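# Snap the sprayer head onto the open bottle

## Task

Fit the sprayer head on the bottle that has no cap and press it fully down over the neck until it clicks into place, with every bottle still upright at the end.

## Robot and tools

Robot: two seven-joint arms, left_arm and right_arm, each ending in a parallel two-finger gripper. The left arm is mounted on the +y side. The names do not match the sides of the camera images. Measured bases in the scene frame: left_arm at (+0.045, +0.323, 0) m, quat_wxyz (+1.000, 0, 0, -0.001); right_arm at (+0.008, -0.308, 0) m, quat_wxyz (+1.000, 0, 0, +0.016). A camera stand stands behind the arms.

Frames. Scene frame: origin at table-top height, halfway between the nominal bases; +x points out over the table, +z up. Fixed cameras and the table use it. Each arm reports its hand pose, velocities and targets in its own base frame. Motion offsets run along the axes of that arm's current Hand target. On the gripper, +z is the finger direction and y is the opening direction. end_effector_position is the spot between the pads when closed. Fingertips stick out about 19 mm past it when closed and about 6 mm when fully open. Reported poses can be off by a few centimetres, more at long reach.

execute_actions(actions, cameras). actions is a list of actions. Each action is up to 15 rows, one row per 1/30 s step. If an action has fewer than 15 rows, its last row repeats. Every row has 16 numbers in [-1, 1], both arms always included: left dx, dy, dz, rx, ry, rz, left gripper position, left gripper speed, then the same eight for the right arm. dx..rz are an offset, not a pose. Every row counts from the Hand target as it stood when that action began, never from the previous row, so sending the same offset again moves further. Scale: 1.0 is 0.6 m or 180 degrees. rx, ry, rz form a single rotation vector. To keep an arm still, send six zeros and repeat its last gripper numbers, because 0 is itself a command. An empty list just returns the state and images. cameras: list of names (cam_high, cam_low, cam_left_wrist, cam_right_wrist). Null, omitted or ["all"] gives all; [] gives none. An unknown name makes the call fail.

Gripper numbers are absolute. position: +1 is 85 mm open, 0 is roughly 45 mm, -1 is shut; the scale is uneven, so trust position_measured_pct (about 50 - 50 x position). speed: -1 is about 20 mm/s, 0 about 85, +1 about 150. A faster close from at least 1 cm wider, aimed at least 1 cm inside the object, grips hardest (roughly 100 N per pad slow, up to about 240 N fast). A slow close that ends within about 1 mm of the object's width is a weak grip. To release, ask for a few mm wider than the object.

move(target, speed, blend, blocking, cameras). target is one 16-number row or a list of up to 15 rows, laid out as above. Every row is an offset from the same starting Hand targets, not from the row before. The gripper follows a straight path with no obstacle avoidance. speed: m/s, 0.002 to 0.5, default 0.25; one value or one per target. Rotation is capped at twice that in rad/s and never more than 0.873 rad/s. blend: corner radius in m for a list; 0 means stop at each point. blocking=false returns after about 0.5 s while the motion continues. A move is capped at 10 s. The result adds a "move:" line: done, off_target, moving, held or fault, plus limits (paced means the pose was clipped; held means steps were withheld).

wait(seconds 0 to 10) lets time run with the last commands held. stop() brakes a running move; the fingers keep going. zoom_image(camera, region [x0, y0, x1, y1] in pixels, at most 504 by 504) enlarges part of the latest image. show_instructions() shows the reference images. clear_fault(arm) clears a reported torque fault on that arm. finished_scene(scene) ends the current scene for good; give the scene's number.

Result lines: end_effector_position (m) and end_effector_quat_wxyz per arm, in its base frame; Hand target, which is the base for the next offsets; Tool commands; Joint positions, Joint velocities ("within noise" means still), and Joint torques (positive toward larger joint angles). Flange force is the external force in gripper axes and includes held weight; row calls drop it, while move and wait bring it back. Also motor temperatures, and per gripper object_status: 0 moving, 1 blocked while opening, 2 stopped on an object before the target (firm grip), 3 reached the target or pads met (nothing held, or a weak grip). motor_current_ma is about 1000 on a firm hold and near 0 in air. Leave the position number unchanged up to 1.3 s after the fingers stop before reading status.

Control notes. Each step, the commanded orientation is limited to 32 degrees from the measured one. The arm often comes to rest short of its Hand target. Any new command, even all zeros, asks for the target again; if it is still short, send the missing distance as an offset. Big gripper turns can swing the elbow. Joint speed is capped at 1.39 rad/s (first four joints) and 1.22 rad/s (last three). Elbow range is -2.580 to 2.580 rad, shoulder -2.250 to 2.250, wrist pitch -2.100 to 2.100.

Cautions. The arms are stiff: a target a few mm past a firm contact presses very hard, so to snap the cap on, go only slightly past the contact point and back off afterwards. Faster moves hit harder. A torque fault stops the arm if a joint exceeds 104.5 N m (first four joints) or 51.3 N m (last three), or strays more than 5 degrees from its plan. Holding loads, long reach, or pushing at unreachable poses heats motors: a warning comes at 60 °C, and at 75 °C that arm sinks for 30 to 60 s or more. A clearance check blocks arm-to-arm approaches, but not fingers closing on the other arm. Any press between the arms can fail the task. Do not knock bottles over, drop or fling parts, let anything leave the table, squeeze hard on a part still resting on something, or strike fixed objects. Loose objects may occasionally get nudged.

Each tool is called after "Emit:" by a JSON object that holds its "api" and its "payload", one argument or row to a line.

Reference images:

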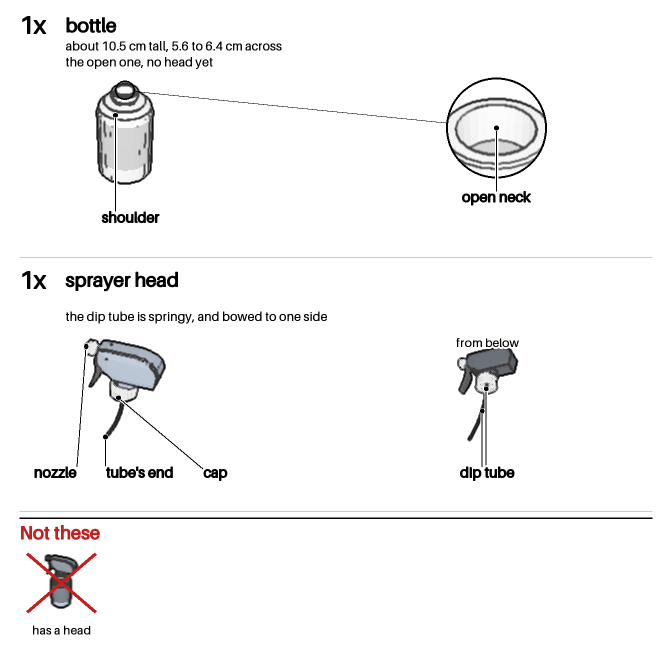

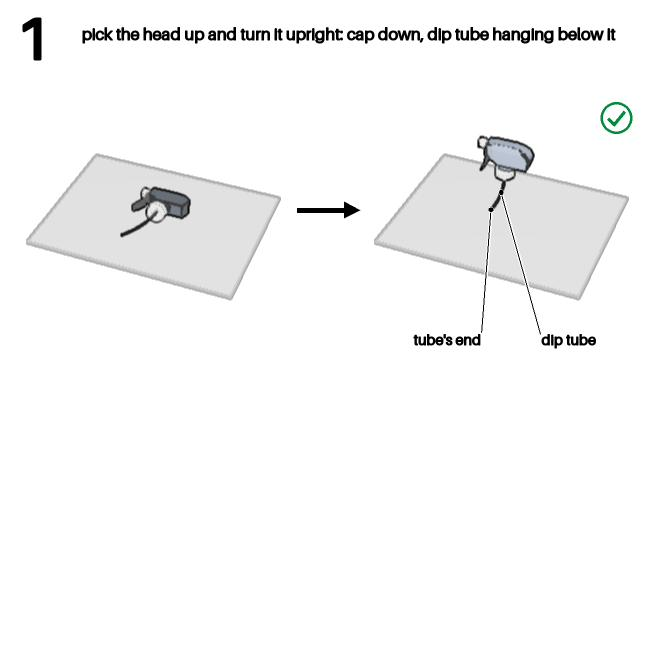

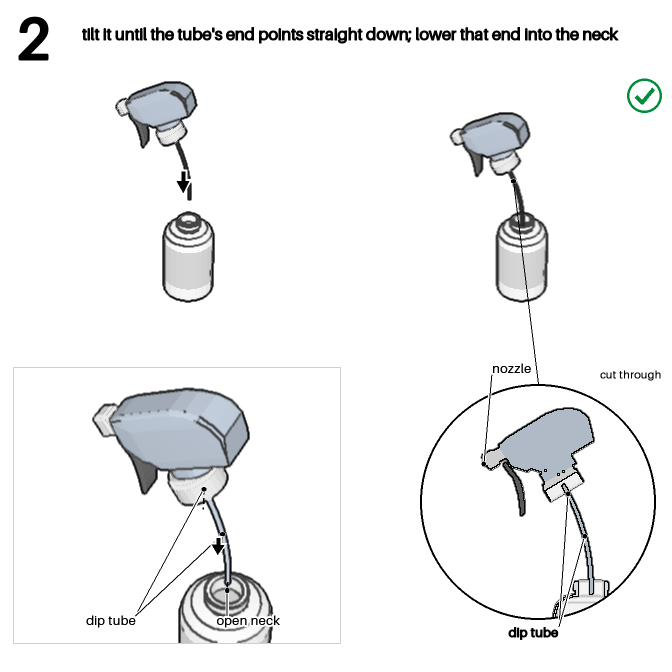

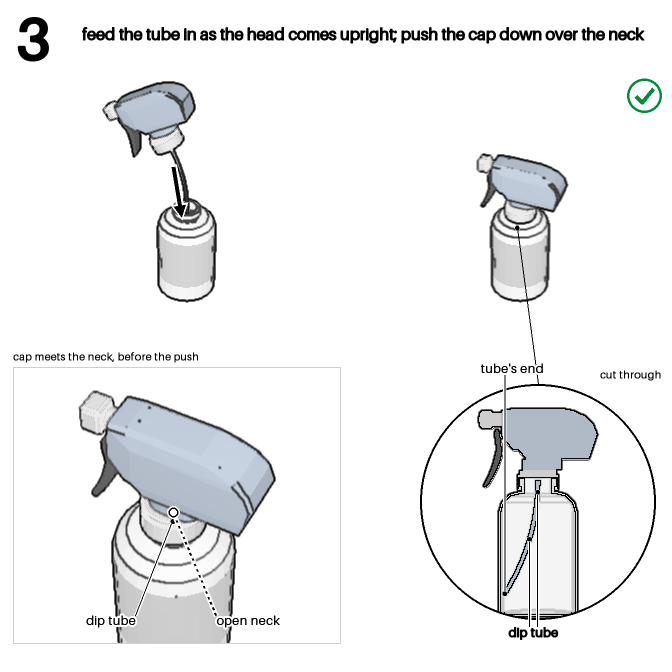

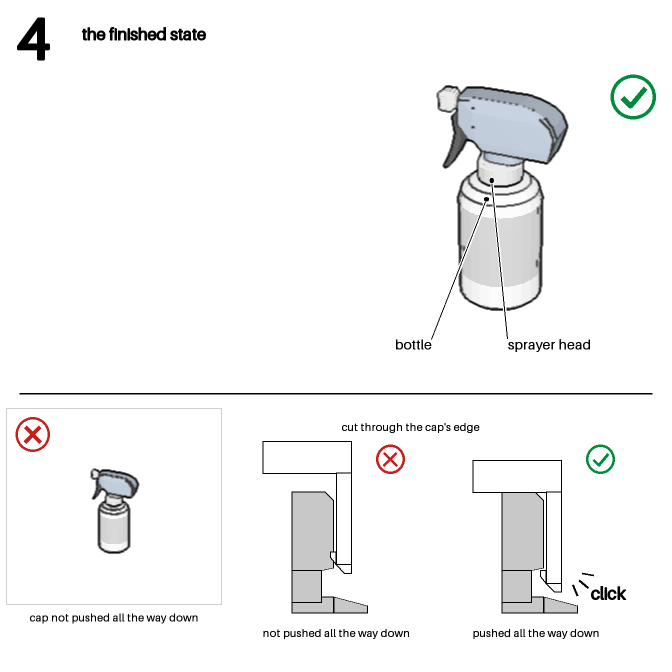

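## Session

Emit:
{"api": "execute_actions", "payload": {
  "actions": []
}}

Scene clock: 0.00 s.
left_arm: end_effector_position=(+0.6513, -0.2208, +0.2724) position_measured_pct=0.0 object_status=3 motor_current_ma=0 end_effector_quat_wxyz=(+0.191, +0.860, -0.360, +0.306) | right_arm: end_effector_position=(+0.6259, -0.2636, +0.1041) position_measured_pct=0.0 object_status=3 motor_current_ma=0 end_effector_quat_wxyz=(-0.341, -0.545, +0.609, -0.465)
Joint positions: left_arm=[0.218 0.633 -0.298 1.355 0.998 0.94 3.408] | right_arm=[-0.172 1.191 0.168 1.242 1.222 1.209 2.139]
Joint velocities: within noise
Joint torques (N m): no reading
Motor temperatures (°C): left_arm=[29 29 27 36 30 36 36] | right_arm=[37 29 27 33 38 42 44]
Flange force (N): no reading
Hand target: left_arm +0.6513, -0.2208, +0.2724; +0.191, +0.860, -0.360, +0.306 | right_arm +0.6259, -0.2636, +0.1041; -0.341, -0.545, +0.609, -0.465
Tool commands: left_gripper/position=+1.0 left_gripper/speed=+1.0 right_gripper/position=+1.0 right_gripper/speed=+1.0

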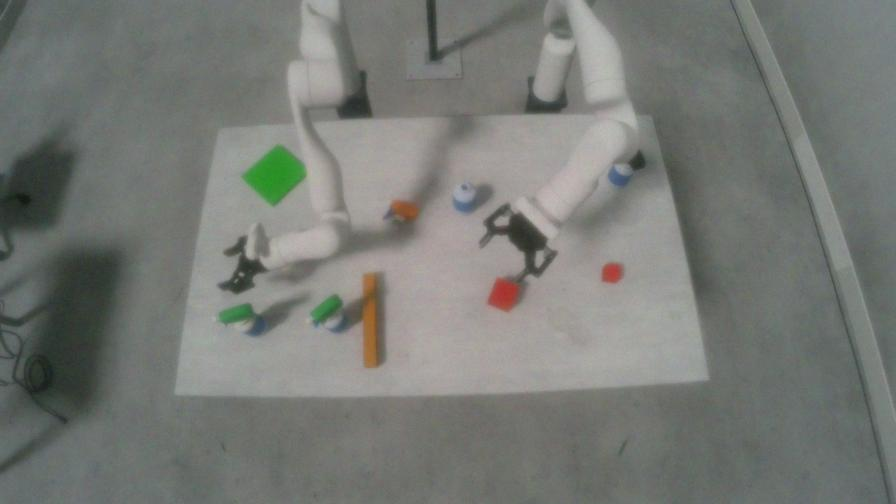

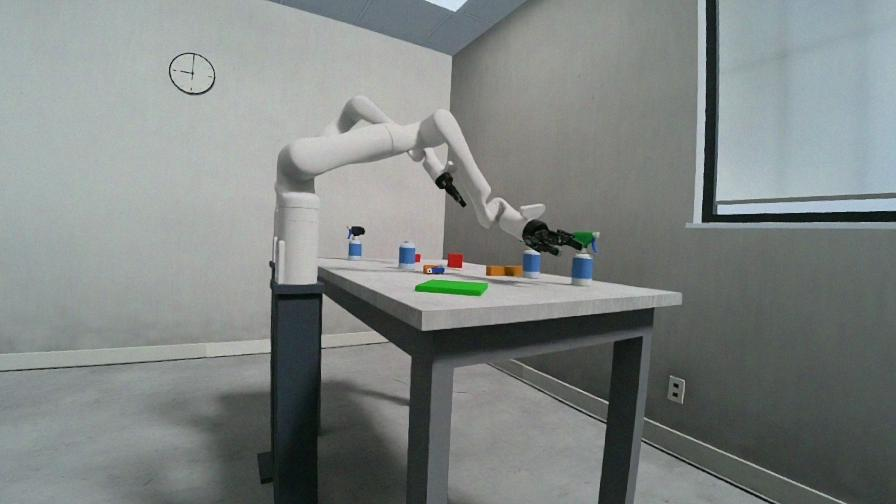

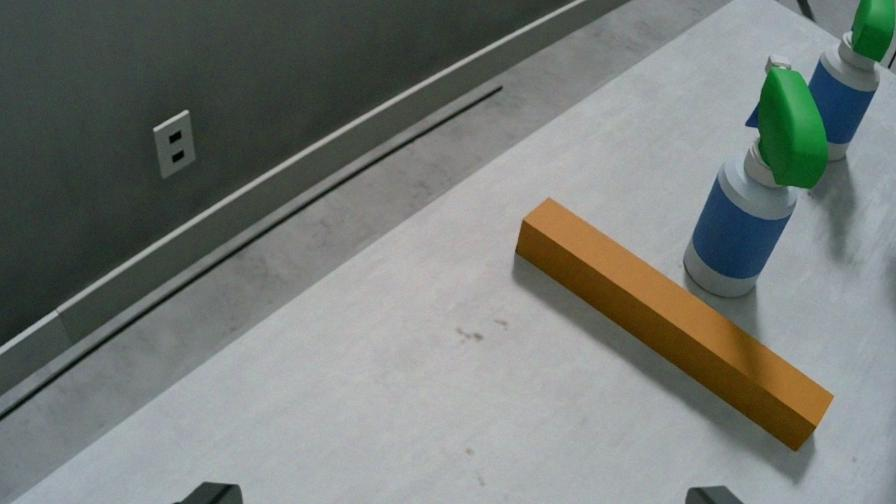

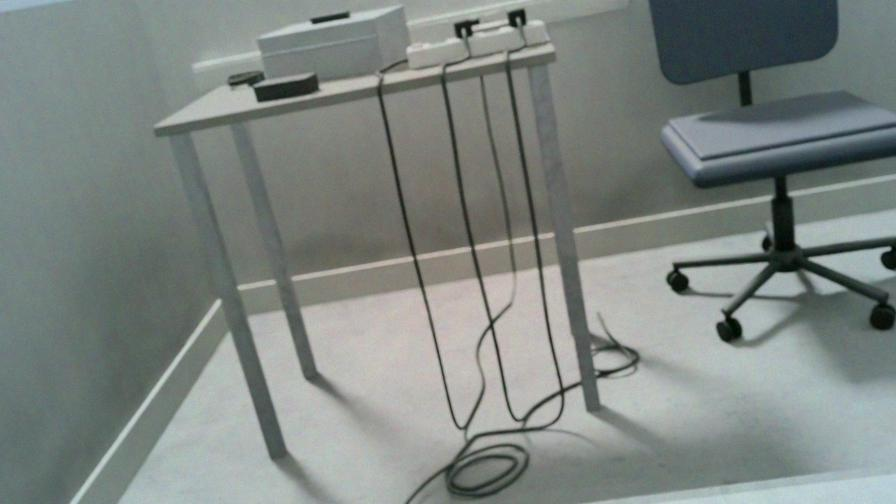

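Emit:
{"api": "zoom_image", "payload": {
  "camera": "cam_high",
  "region": [360, 160, 520, 250]
}}

Emit:
{"api": "zoom_image", "payload": {
  "camera": "cam_low",
  "region": [380, 220, 500, 300]
}}

Scaled by 3.150.

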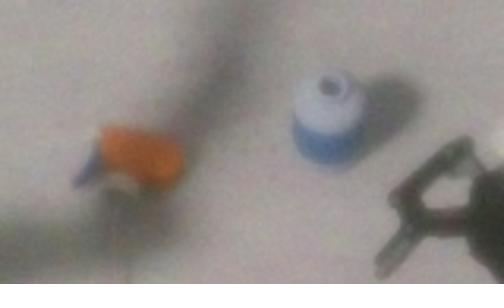

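Scaled by 4.200.

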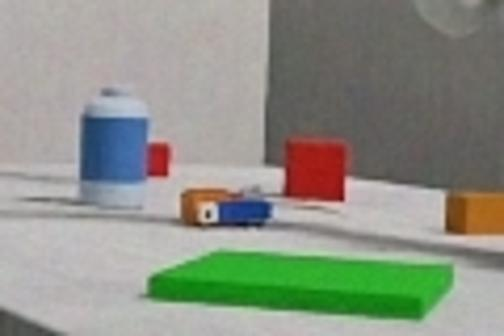

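Emit:
{"api": "move", "payload": {
  "target": [0,0,0,0,0,0,1,1,0.059,0.230,-0.843,-0.0597,-0.387,-0.0306,1,1]
}}

Scene clock: 48.73 s.
left_arm: end_effector_position=(+0.6513, -0.2208, +0.2724) position_measured_pct=0.0 object_status=3 motor_current_ma=0 end_effector_quat_wxyz=(+0.191, +0.860, -0.360, +0.306) | right_arm: end_effector_position=(+0.4379, +0.1949, +0.2789) position_measured_pct=0.0 object_status=3 motor_current_ma=0 end_effector_quat_wxyz=(+0.000, +0.707, -0.707, +0.000)
Joint positions: left_arm=[0.218 0.633 -0.298 1.355 0.998 0.94 3.408] | right_arm=[-0.192 0.455 -0.439 1.383 0.193 1.346 2.506]
Joint torques (N m): left_arm=[-1.24 -23.11 0.73 -8.32 1.7 -0.53 0.17] | right_arm=[0.83 -17.77 0.34 -8.56 0.02 -0.31 0.17]
Flange force (N): left_arm=[6.3 -3.7 3.0] | right_arm=[-3.2 -1.2 -1.1]
Hand target: left_arm +0.6513, -0.2208, +0.2724; +0.191, +0.860, -0.360, +0.306 | right_arm +0.4379, +0.1949, +0.2789; +0.000, +0.707, -0.707, +0.000
Off the commanded pose: left_arm 0.000 m, 0 deg | right_arm 0.000 m, 0 deg.
move: done

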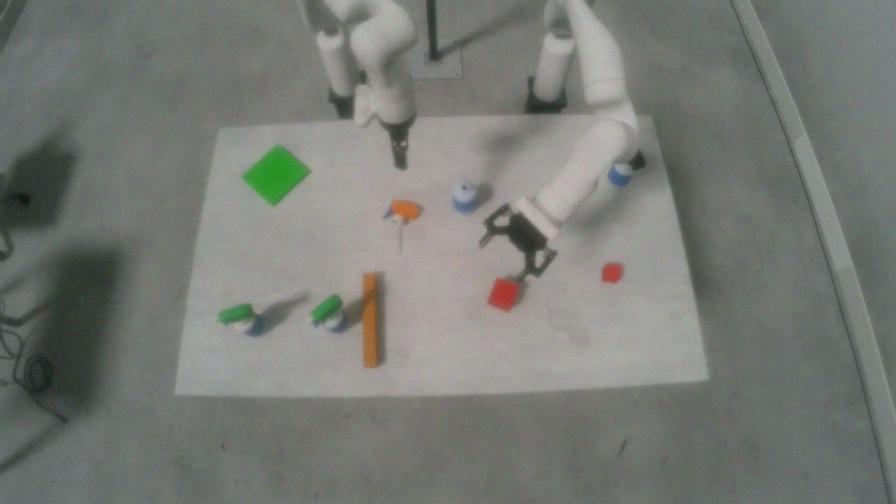

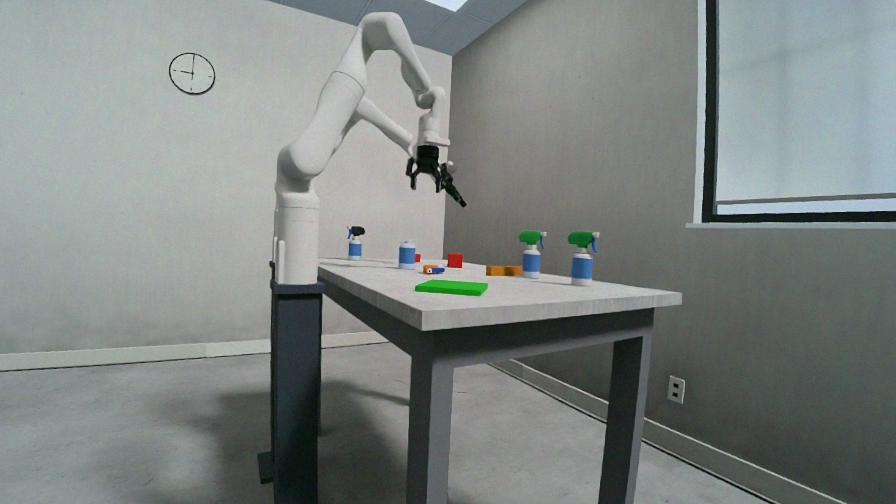

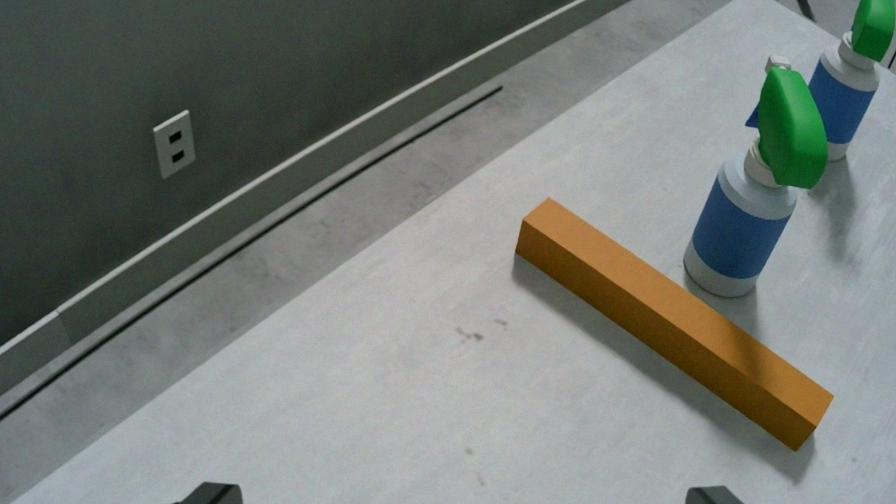

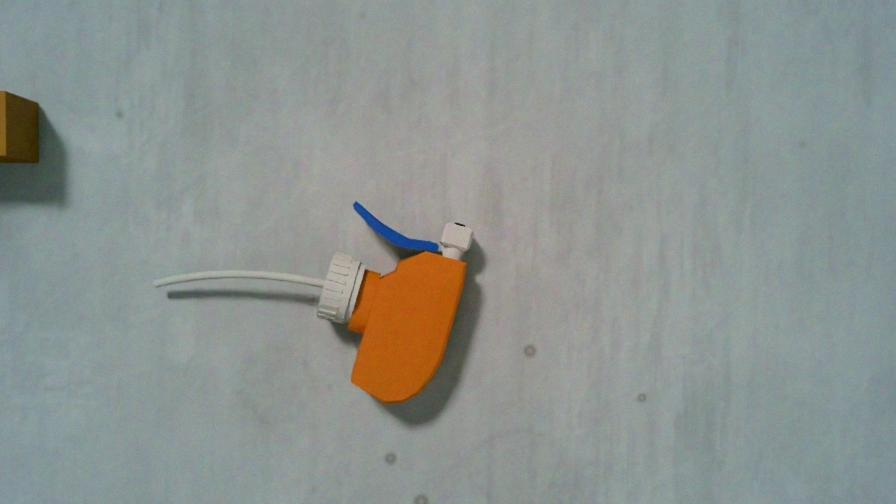

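Emit:
{"api": "move", "payload": {
  "target": [-0.505,-0.122,-0.354,-0.24,0.158,0.183,1,1,0,-0.033,0.216,0,0,0.083,1,1]
}}

Scene clock: 71.17 s.
left_arm: end_effector_position=(+0.4548, +0.0969, +0.2203) position_measured_pct=0.0 object_status=3 motor_current_ma=0 end_effector_quat_wxyz=(-0.475, -0.501, +0.610, -0.390) | right_arm: end_effector_position=(+0.4577, +0.1949, +0.1493) position_measured_pct=0.0 object_status=3 motor_current_ma=0 end_effector_quat_wxyz=(+0.000, -0.609, +0.793, +0.000)
Joint positions: left_arm=[-0.69 1.13 -0.004 1.005 0.79 2.101 2.236] | right_arm=[-0.236 0.613 -0.346 1.555 0.232 1.015 2.234]
Joint torques (N m): left_arm=[-1.22 -25.26 3.14 -4.55 1.61 1.87 0.18] | right_arm=[0.76 -19.62 0.26 -7.41 0.05 -0.28 0.22]
Flange force (N): left_arm=[-3.9 -5.8 -4.9] | right_arm=[-2.8 -0.3 -0.5]
Hand target: left_arm +0.4548, +0.0969, +0.2203; -0.475, -0.501, +0.610, -0.390 | right_arm +0.4577, +0.1949, +0.1493; +0.000, -0.609, +0.793, +0.000
Off the commanded pose: left_arm 0.000 m, 0 deg | right_arm 0.000 m, 0 deg.
joint sent to its limit (left arm) — joint 6 (wrist pitch), upper limit. The joint targets still meet the commanded pose.
move: done

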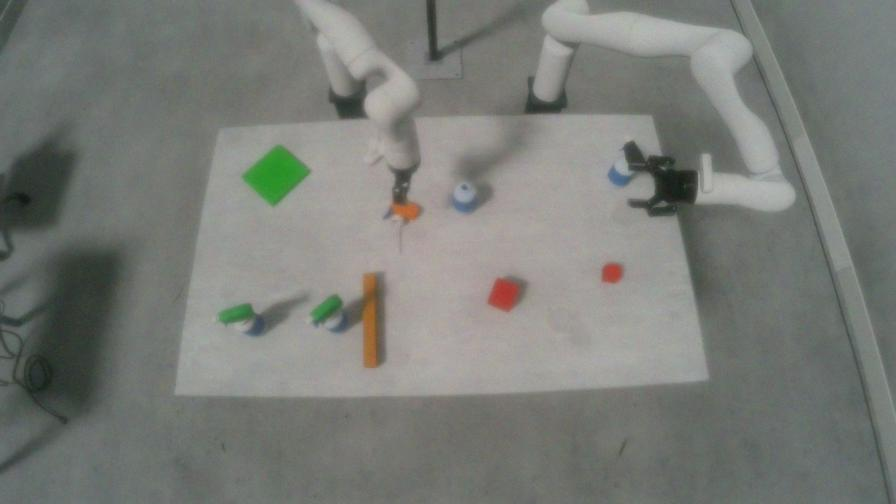

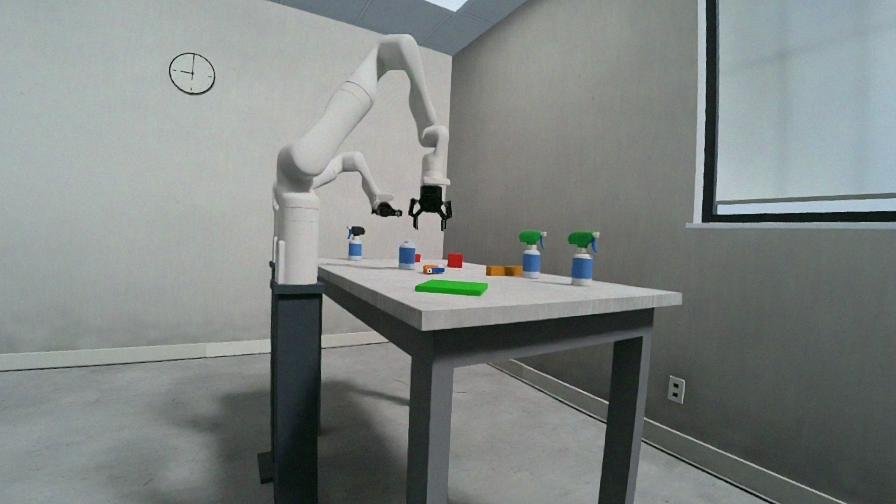

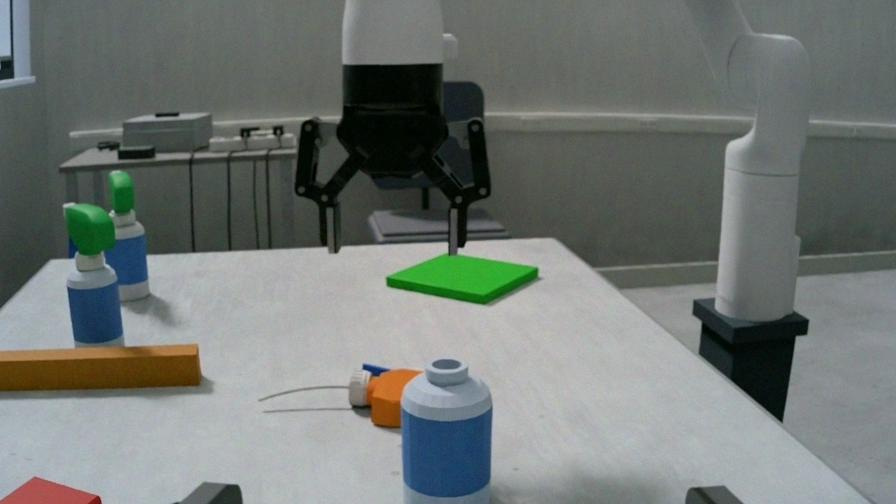

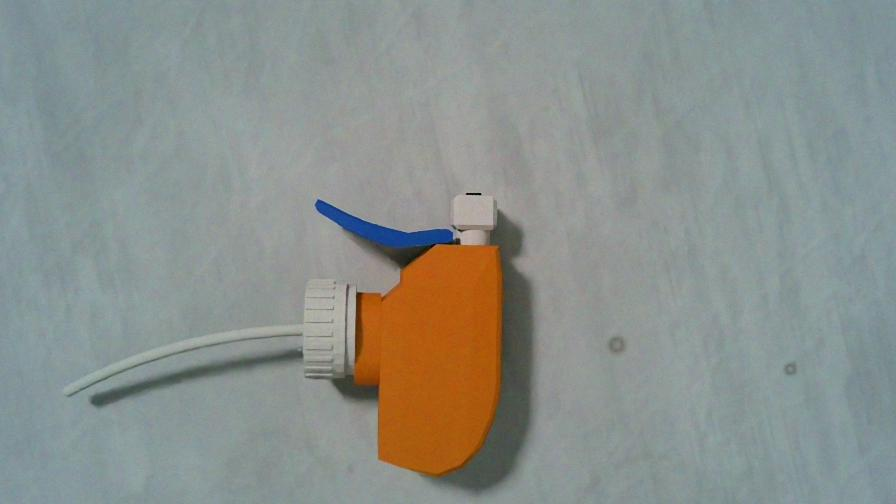

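Emit:
{"api": "move", "payload": {
  "target": [0,0,0,0,0,0,1,1,0,0,0.125,0,0,0,1,1],
  "cameras": ["cam_left_wrist","cam_right_wrist"]
}}

Scene clock: 78.40 s.
left_arm: end_effector_position=(+0.4548, +0.0969, +0.2203) position_measured_pct=0.0 object_status=3 motor_current_ma=0 end_effector_quat_wxyz=(-0.475, -0.501, +0.610, -0.390) | right_arm: end_effector_position=(+0.4577, +0.1948, +0.0743) position_measured_pct=0.0 object_status=3 motor_current_ma=0 end_effector_quat_wxyz=(+0.000, -0.609, +0.793, +0.000)
Joint positions: left_arm=[-0.69 1.13 -0.004 1.005 0.79 2.101 2.236] | right_arm=[-0.255 0.723 -0.315 1.634 0.282 0.83 2.192]
Joint torques (N m): left_arm=[-1.21 -25.21 3.11 -4.54 1.59 1.88 0.18] | right_arm=[0.88 -20.46 0.21 -6.41 0.05 -0.31 0.2]
Flange force (N): left_arm=[-3.8 -5.8 -4.9] | right_arm=[-2.9 -0.3 -0.3]
Hand target: left_arm +0.4548, +0.0969, +0.2203; -0.475, -0.501, +0.610, -0.390 | right_arm +0.4577, +0.1948, +0.0743; +0.000, -0.609, +0.793, +0.000
Off the commanded pose: left_arm 0.000 m, 0 deg | right_arm 0.000 m, 0 deg.
move: done
Images, in order (width x height): cam_left_wrist 896x504, cam_right_wrist 896x504.

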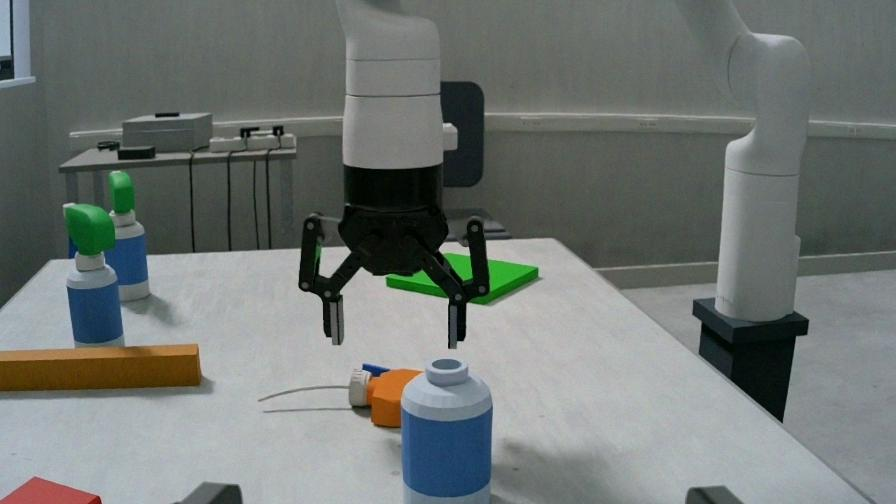

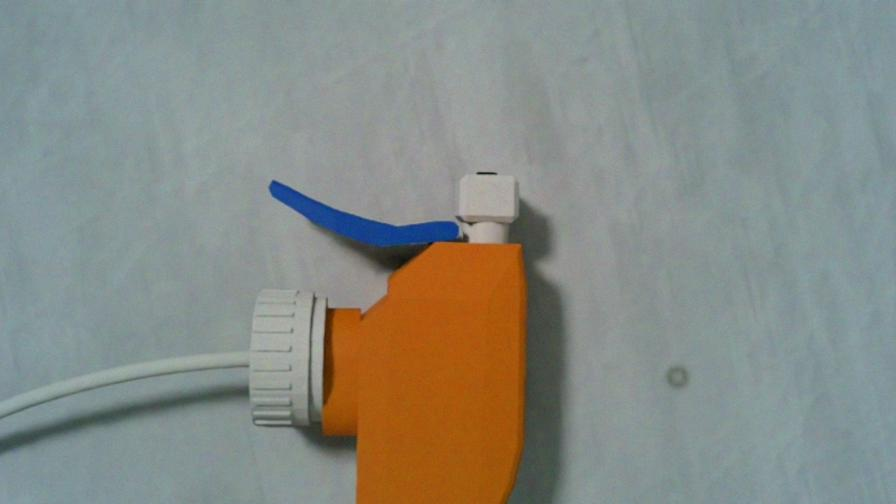

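Emit:
{"api": "move", "payload": {
  "target": [0,0,0,0,0,0,1,1,0,-0.007,0.067,0,0,0,1,1],
  "speed": 0.1,
  "cameras": ["cam_left_wrist","cam_right_wrist"]
}}

Emit:
{"api": "zoom_image", "payload": {
  "camera": "cam_left_wrist",
  "region": [250, 300, 550, 470]
}}

Scene clock: 85.13 s.
left_arm: end_effector_position=(+0.4548, +0.0969, +0.2203) position_measured_pct=0.0 object_status=3 motor_current_ma=0 end_effector_quat_wxyz=(-0.475, -0.501, +0.610, -0.390) | right_arm: end_effector_position=(+0.4617, +0.1937, +0.0341) position_measured_pct=0.0 object_status=3 motor_current_ma=0 end_effector_quat_wxyz=(+0.000, -0.609, +0.793, +0.000)
Joint positions: left_arm=[-0.69 1.13 -0.004 1.005 0.79 2.101 2.236] | right_arm=[-0.265 0.796 -0.293 1.647 0.31 0.745 2.177]
Joint torques (N m): left_arm=[-1.21 -25.23 3.08 -4.55 1.6 1.88 0.2] | right_arm=[0.77 -20.91 0.25 -5.88 0.02 -0.28 0.23]
Flange force (N): left_arm=[-3.8 -5.7 -4.8] | right_arm=[-2.4 -0.2 -0.4]
Hand target: left_arm +0.4548, +0.0969, +0.2203; -0.475, -0.501, +0.610, -0.390 | right_arm +0.4618, +0.1937, +0.0341; +0.000, -0.609, +0.793, +0.000
Off the commanded pose: left_arm 0.000 m, 0 deg | right_arm 0.000 m, 0 deg.
move: done
Images, in order (width x height): cam_left_wrist 896x504, cam_right_wrist 896x504.

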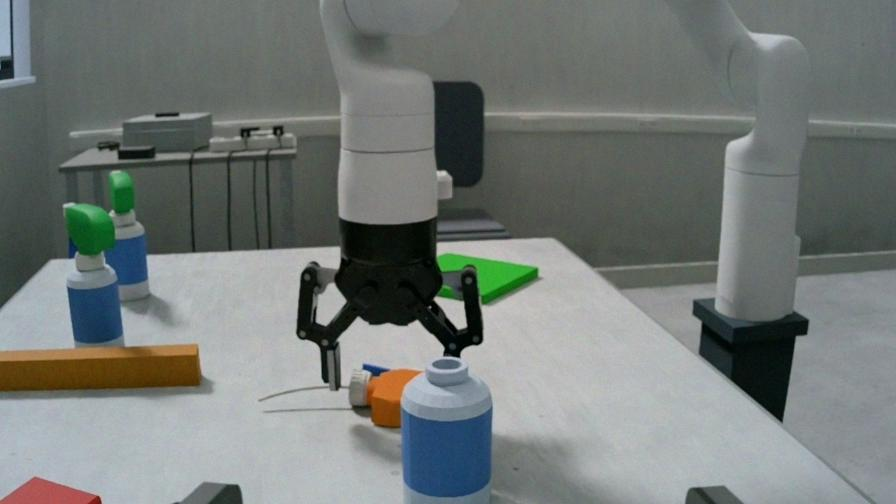

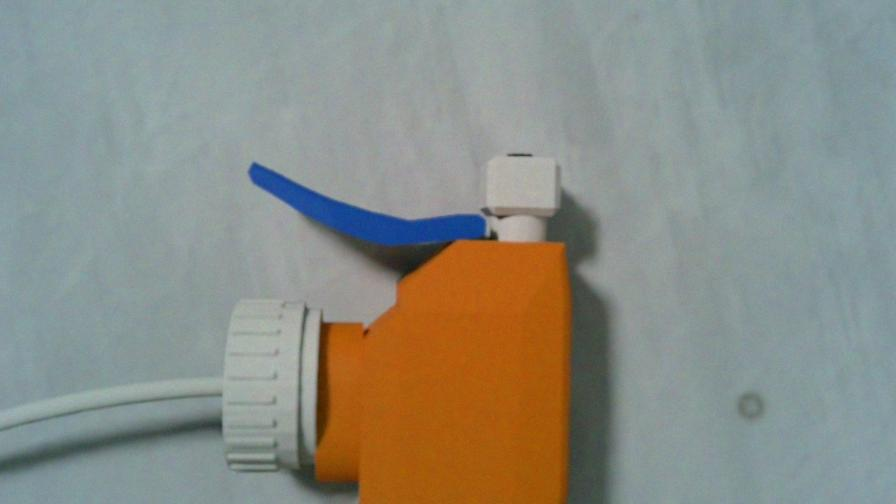

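Scaled by 1.680 from the camera's 896x504 image, which has a finer 1280x720 frame.

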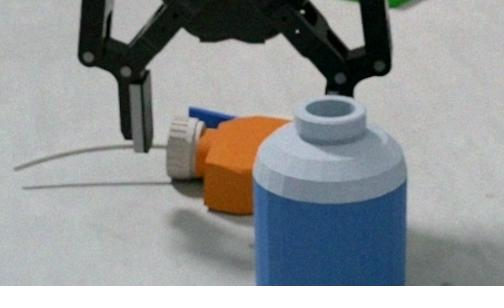

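Emit:
{"api": "move", "payload": {
  "target": [
    [0,0,0,0,0,0,1,1,0,0,0.0235,0,0,0,1,-0.5],
    [0,0,0,0,0,0,1,1,0,0,0.0235,0,0,0,-0.4,-0.8]
  ],
  "speed": 0.06,
  "cameras": ["cam_left_wrist","cam_right_wrist"]
}}

Emit:
{"api": "zoom_image", "payload": {
  "camera": "cam_left_wrist",
  "region": [250, 300, 550, 470]
}}

Scene clock: 92.97 s.
left_arm: end_effector_position=(+0.4548, +0.0969, +0.2203) position_measured_pct=0.0 object_status=3 motor_current_ma=0 end_effector_quat_wxyz=(-0.475, -0.501, +0.610, -0.390) | right_arm: end_effector_position=(+0.4618, +0.1937, +0.0200) position_measured_pct=60.2 object_status=0 motor_current_ma=1000 end_effector_quat_wxyz=(+0.000, -0.609, +0.793, +0.000)
Joint positions: left_arm=[-0.69 1.13 -0.004 1.005 0.79 2.101 2.236] | right_arm=[-0.27 0.821 -0.284 1.653 0.319 0.714 2.169]
Joint torques (N m): left_arm=[-1.23 -25.31 3.11 -4.56 1.58 1.85 0.22] | right_arm=[0.52 -18.58 0.1 -4.9 -0.23 -0.5 0.2]
Flange force (N): left_arm=[-4.0 -5.8 -5.0] | right_arm=[-1.7 -0.3 -5.4]
Hand target: left_arm +0.4548, +0.0969, +0.2203; -0.475, -0.501, +0.610, -0.390 | right_arm +0.4618, +0.1937, +0.0200; +0.000, -0.609, +0.793, +0.000
Off the commanded pose: left_arm 0.000 m, 0 deg | right_arm 0.000 m, 0 deg.
move: done
Images, in order (width x height): cam_left_wrist 896x504, cam_right_wrist 896x504.

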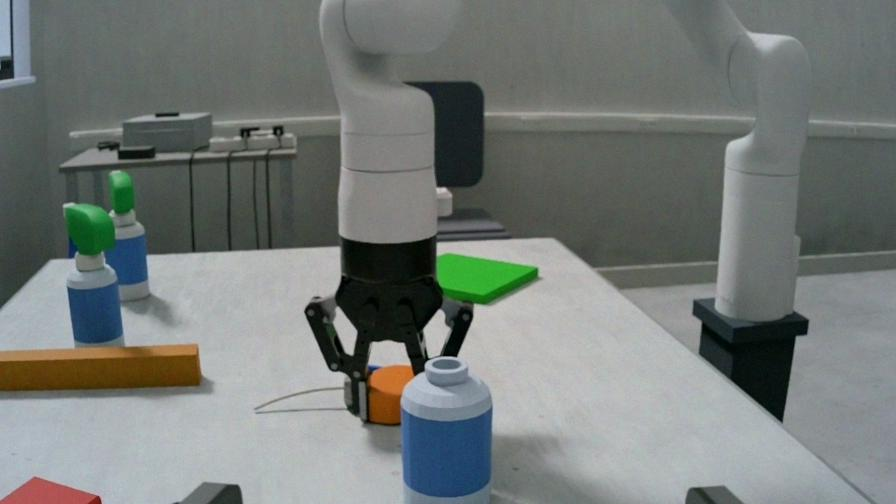

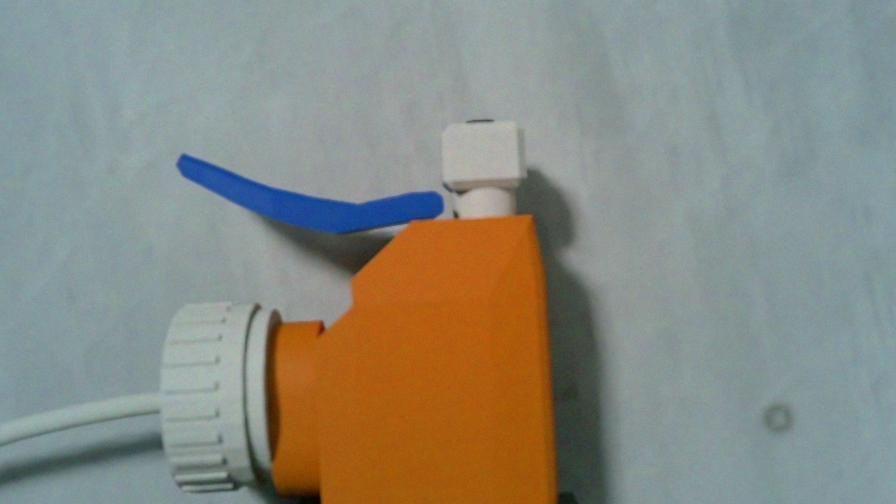

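Scaled by 1.680 from the camera's 896x504 image, which has a finer 1280x720 frame.

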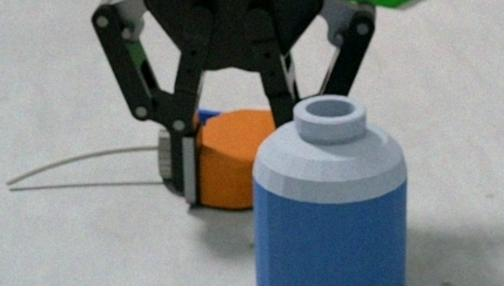

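Emit:
{"api": "move", "payload": {
  "target": [0,0,0,0,0,0,1,1,0,0,-0.4,0,0,0,-0.4,-0.8],
  "speed": 0.15,
  "cameras": ["cam_left_wrist","cam_right_wrist"]
}}

Scene clock: 128.43 s.
left_arm: end_effector_position=(+0.4548, +0.0969, +0.2203) position_measured_pct=0.0 object_status=3 motor_current_ma=0 end_effector_quat_wxyz=(-0.475, -0.501, +0.610, -0.390) | right_arm: end_effector_position=(+0.4617, +0.1938, +0.2601) position_measured_pct=60.2 object_status=2 motor_current_ma=1000 end_effector_quat_wxyz=(+0.000, -0.609, +0.793, +0.000)
Joint positions: left_arm=[-0.69 1.13 -0.004 1.005 0.79 2.101 2.236] | right_arm=[-0.226 0.509 -0.366 1.347 0.182 1.318 2.286]
Joint torques (N m): left_arm=[-1.21 -25.28 3.1 -4.54 1.63 1.89 0.21] | right_arm=[0.82 -19.39 0.43 -8.59 0.05 -0.32 0.2]
Flange force (N): left_arm=[-4.0 -5.7 -4.9] | right_arm=[-3.8 -1.1 -0.6]
Hand target: left_arm +0.4548, +0.0969, +0.2203; -0.475, -0.501, +0.610, -0.390 | right_arm +0.4617, +0.1938, +0.2600; +0.000, -0.609, +0.793, +0.000
Off the commanded pose: left_arm 0.000 m, 0 deg | right_arm 0.000 m, 0 deg.
move: done
Images, in order (width x height): cam_left_wrist 896x504, cam_right_wrist 896x504.

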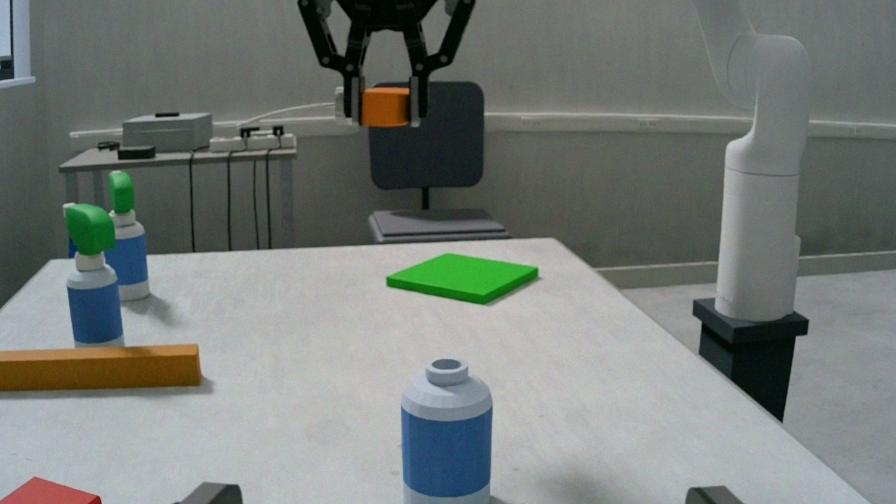

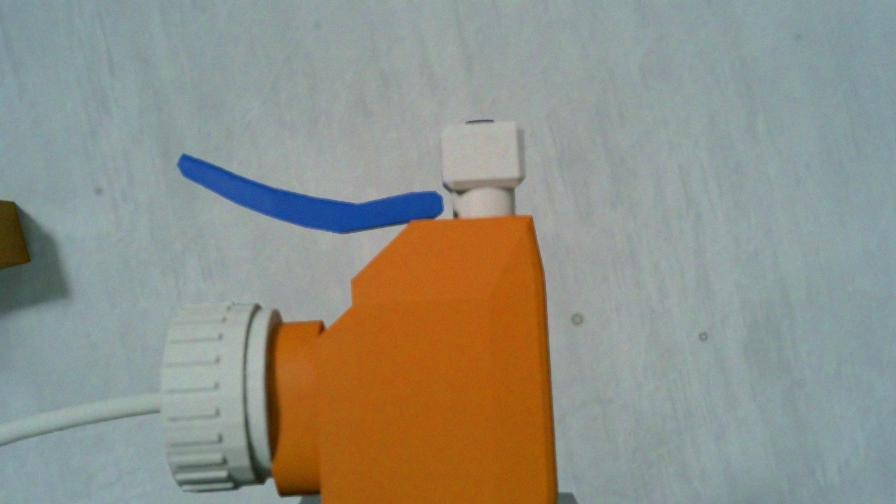

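Emit:
{"api": "move", "payload": {
  "target": [0,0,0,0,0,0,1,1,-0.293,-0.012,-0.033,-0.5126,-0.2231,0.4375,-0.4,-0.8],
  "speed": 0.2
}}

Scene clock: 143.40 s.
left_arm: end_effector_position=(+0.4548, +0.0969, +0.2203) position_measured_pct=0.0 object_status=3 motor_current_ma=0 end_effector_quat_wxyz=(-0.475, -0.501, +0.610, -0.390) | right_arm: end_effector_position=(+0.5140, +0.3618, +0.2798) position_measured_pct=60.2 object_status=2 motor_current_ma=1000 end_effector_quat_wxyz=(-0.171, +0.171, +0.686, +0.686)
Joint positions: left_arm=[-0.69 1.13 -0.004 1.005 0.79 2.101 2.236] | right_arm=[0.258 1.04 -0.696 1.588 -1.319 1.018 1.989]
Joint torques (N m): left_arm=[-1.19 -25.24 3.13 -4.58 1.63 1.88 0.23] | right_arm=[0.81 -21.25 -5.56 -4.92 -1.71 1.95 0.17]
Flange force (N): left_arm=[-3.9 -5.4 -4.7] | right_arm=[-1.1 -0.2 1.7]
Hand target: left_arm +0.4548, +0.0969, +0.2203; -0.475, -0.501, +0.610, -0.390 | right_arm +0.5140, +0.3618, +0.2798; -0.171, +0.171, +0.686, +0.686
Off the commanded pose: left_arm 0.000 m, 0 deg | right_arm 0.000 m, 0 deg.
move: done

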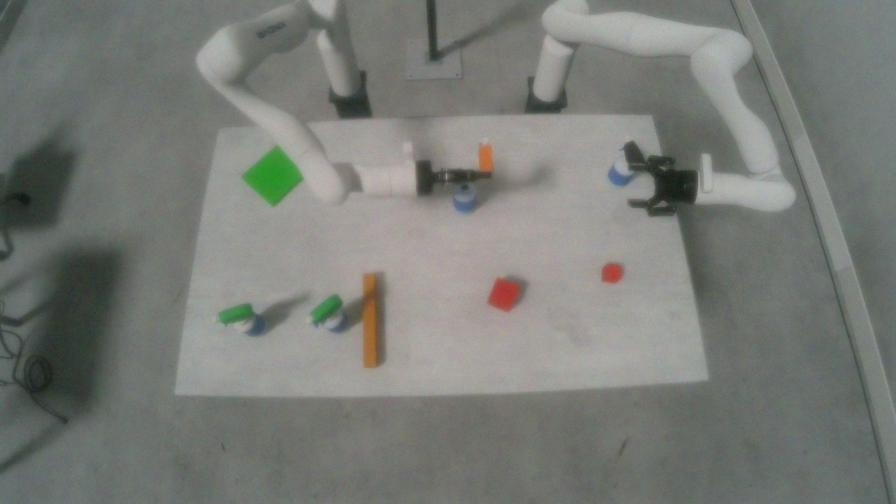

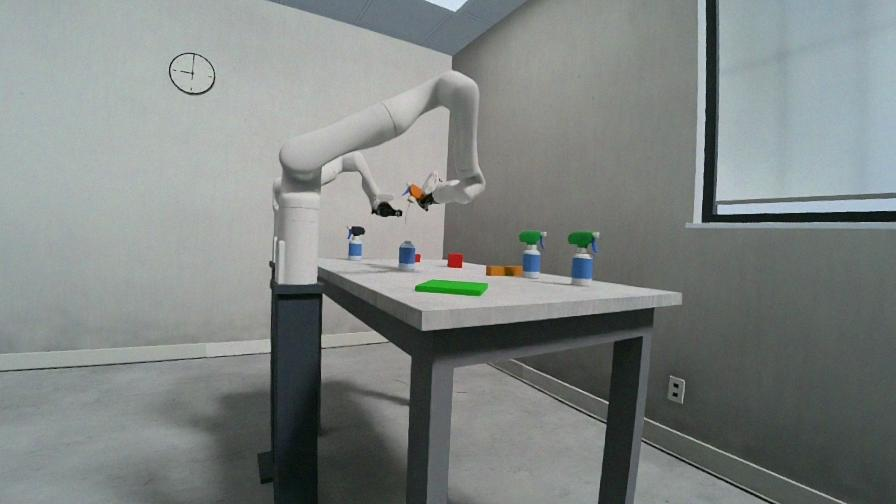

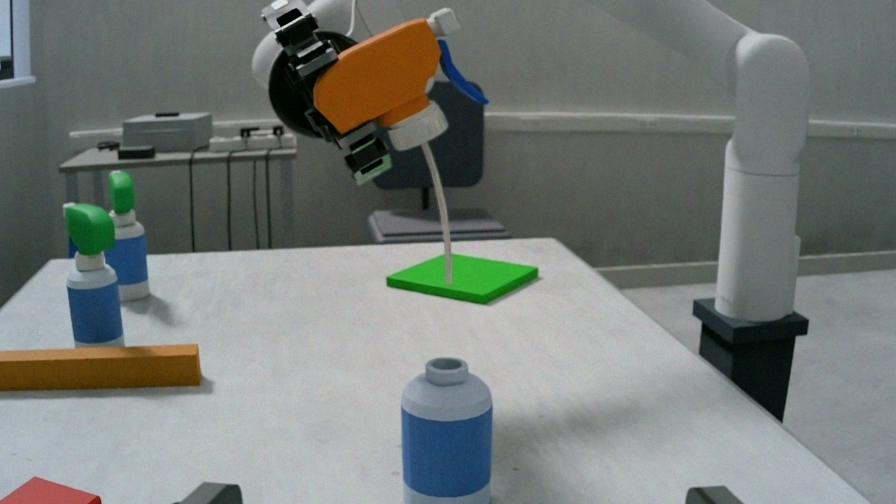

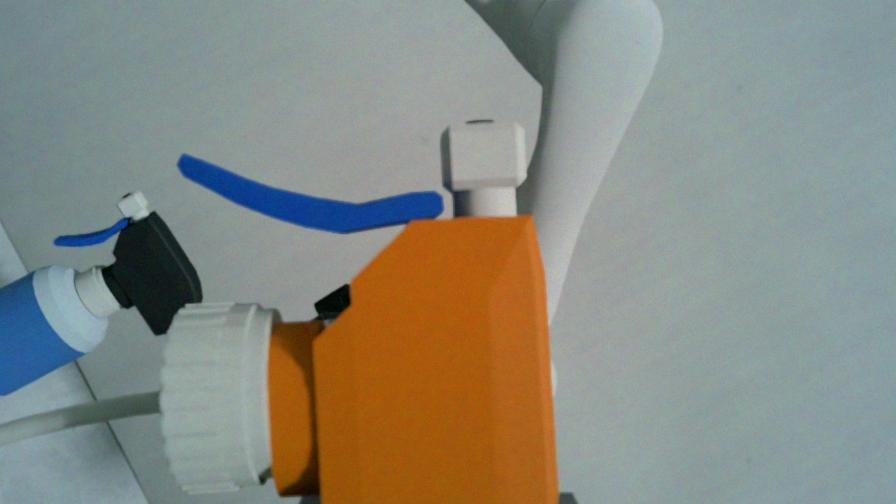

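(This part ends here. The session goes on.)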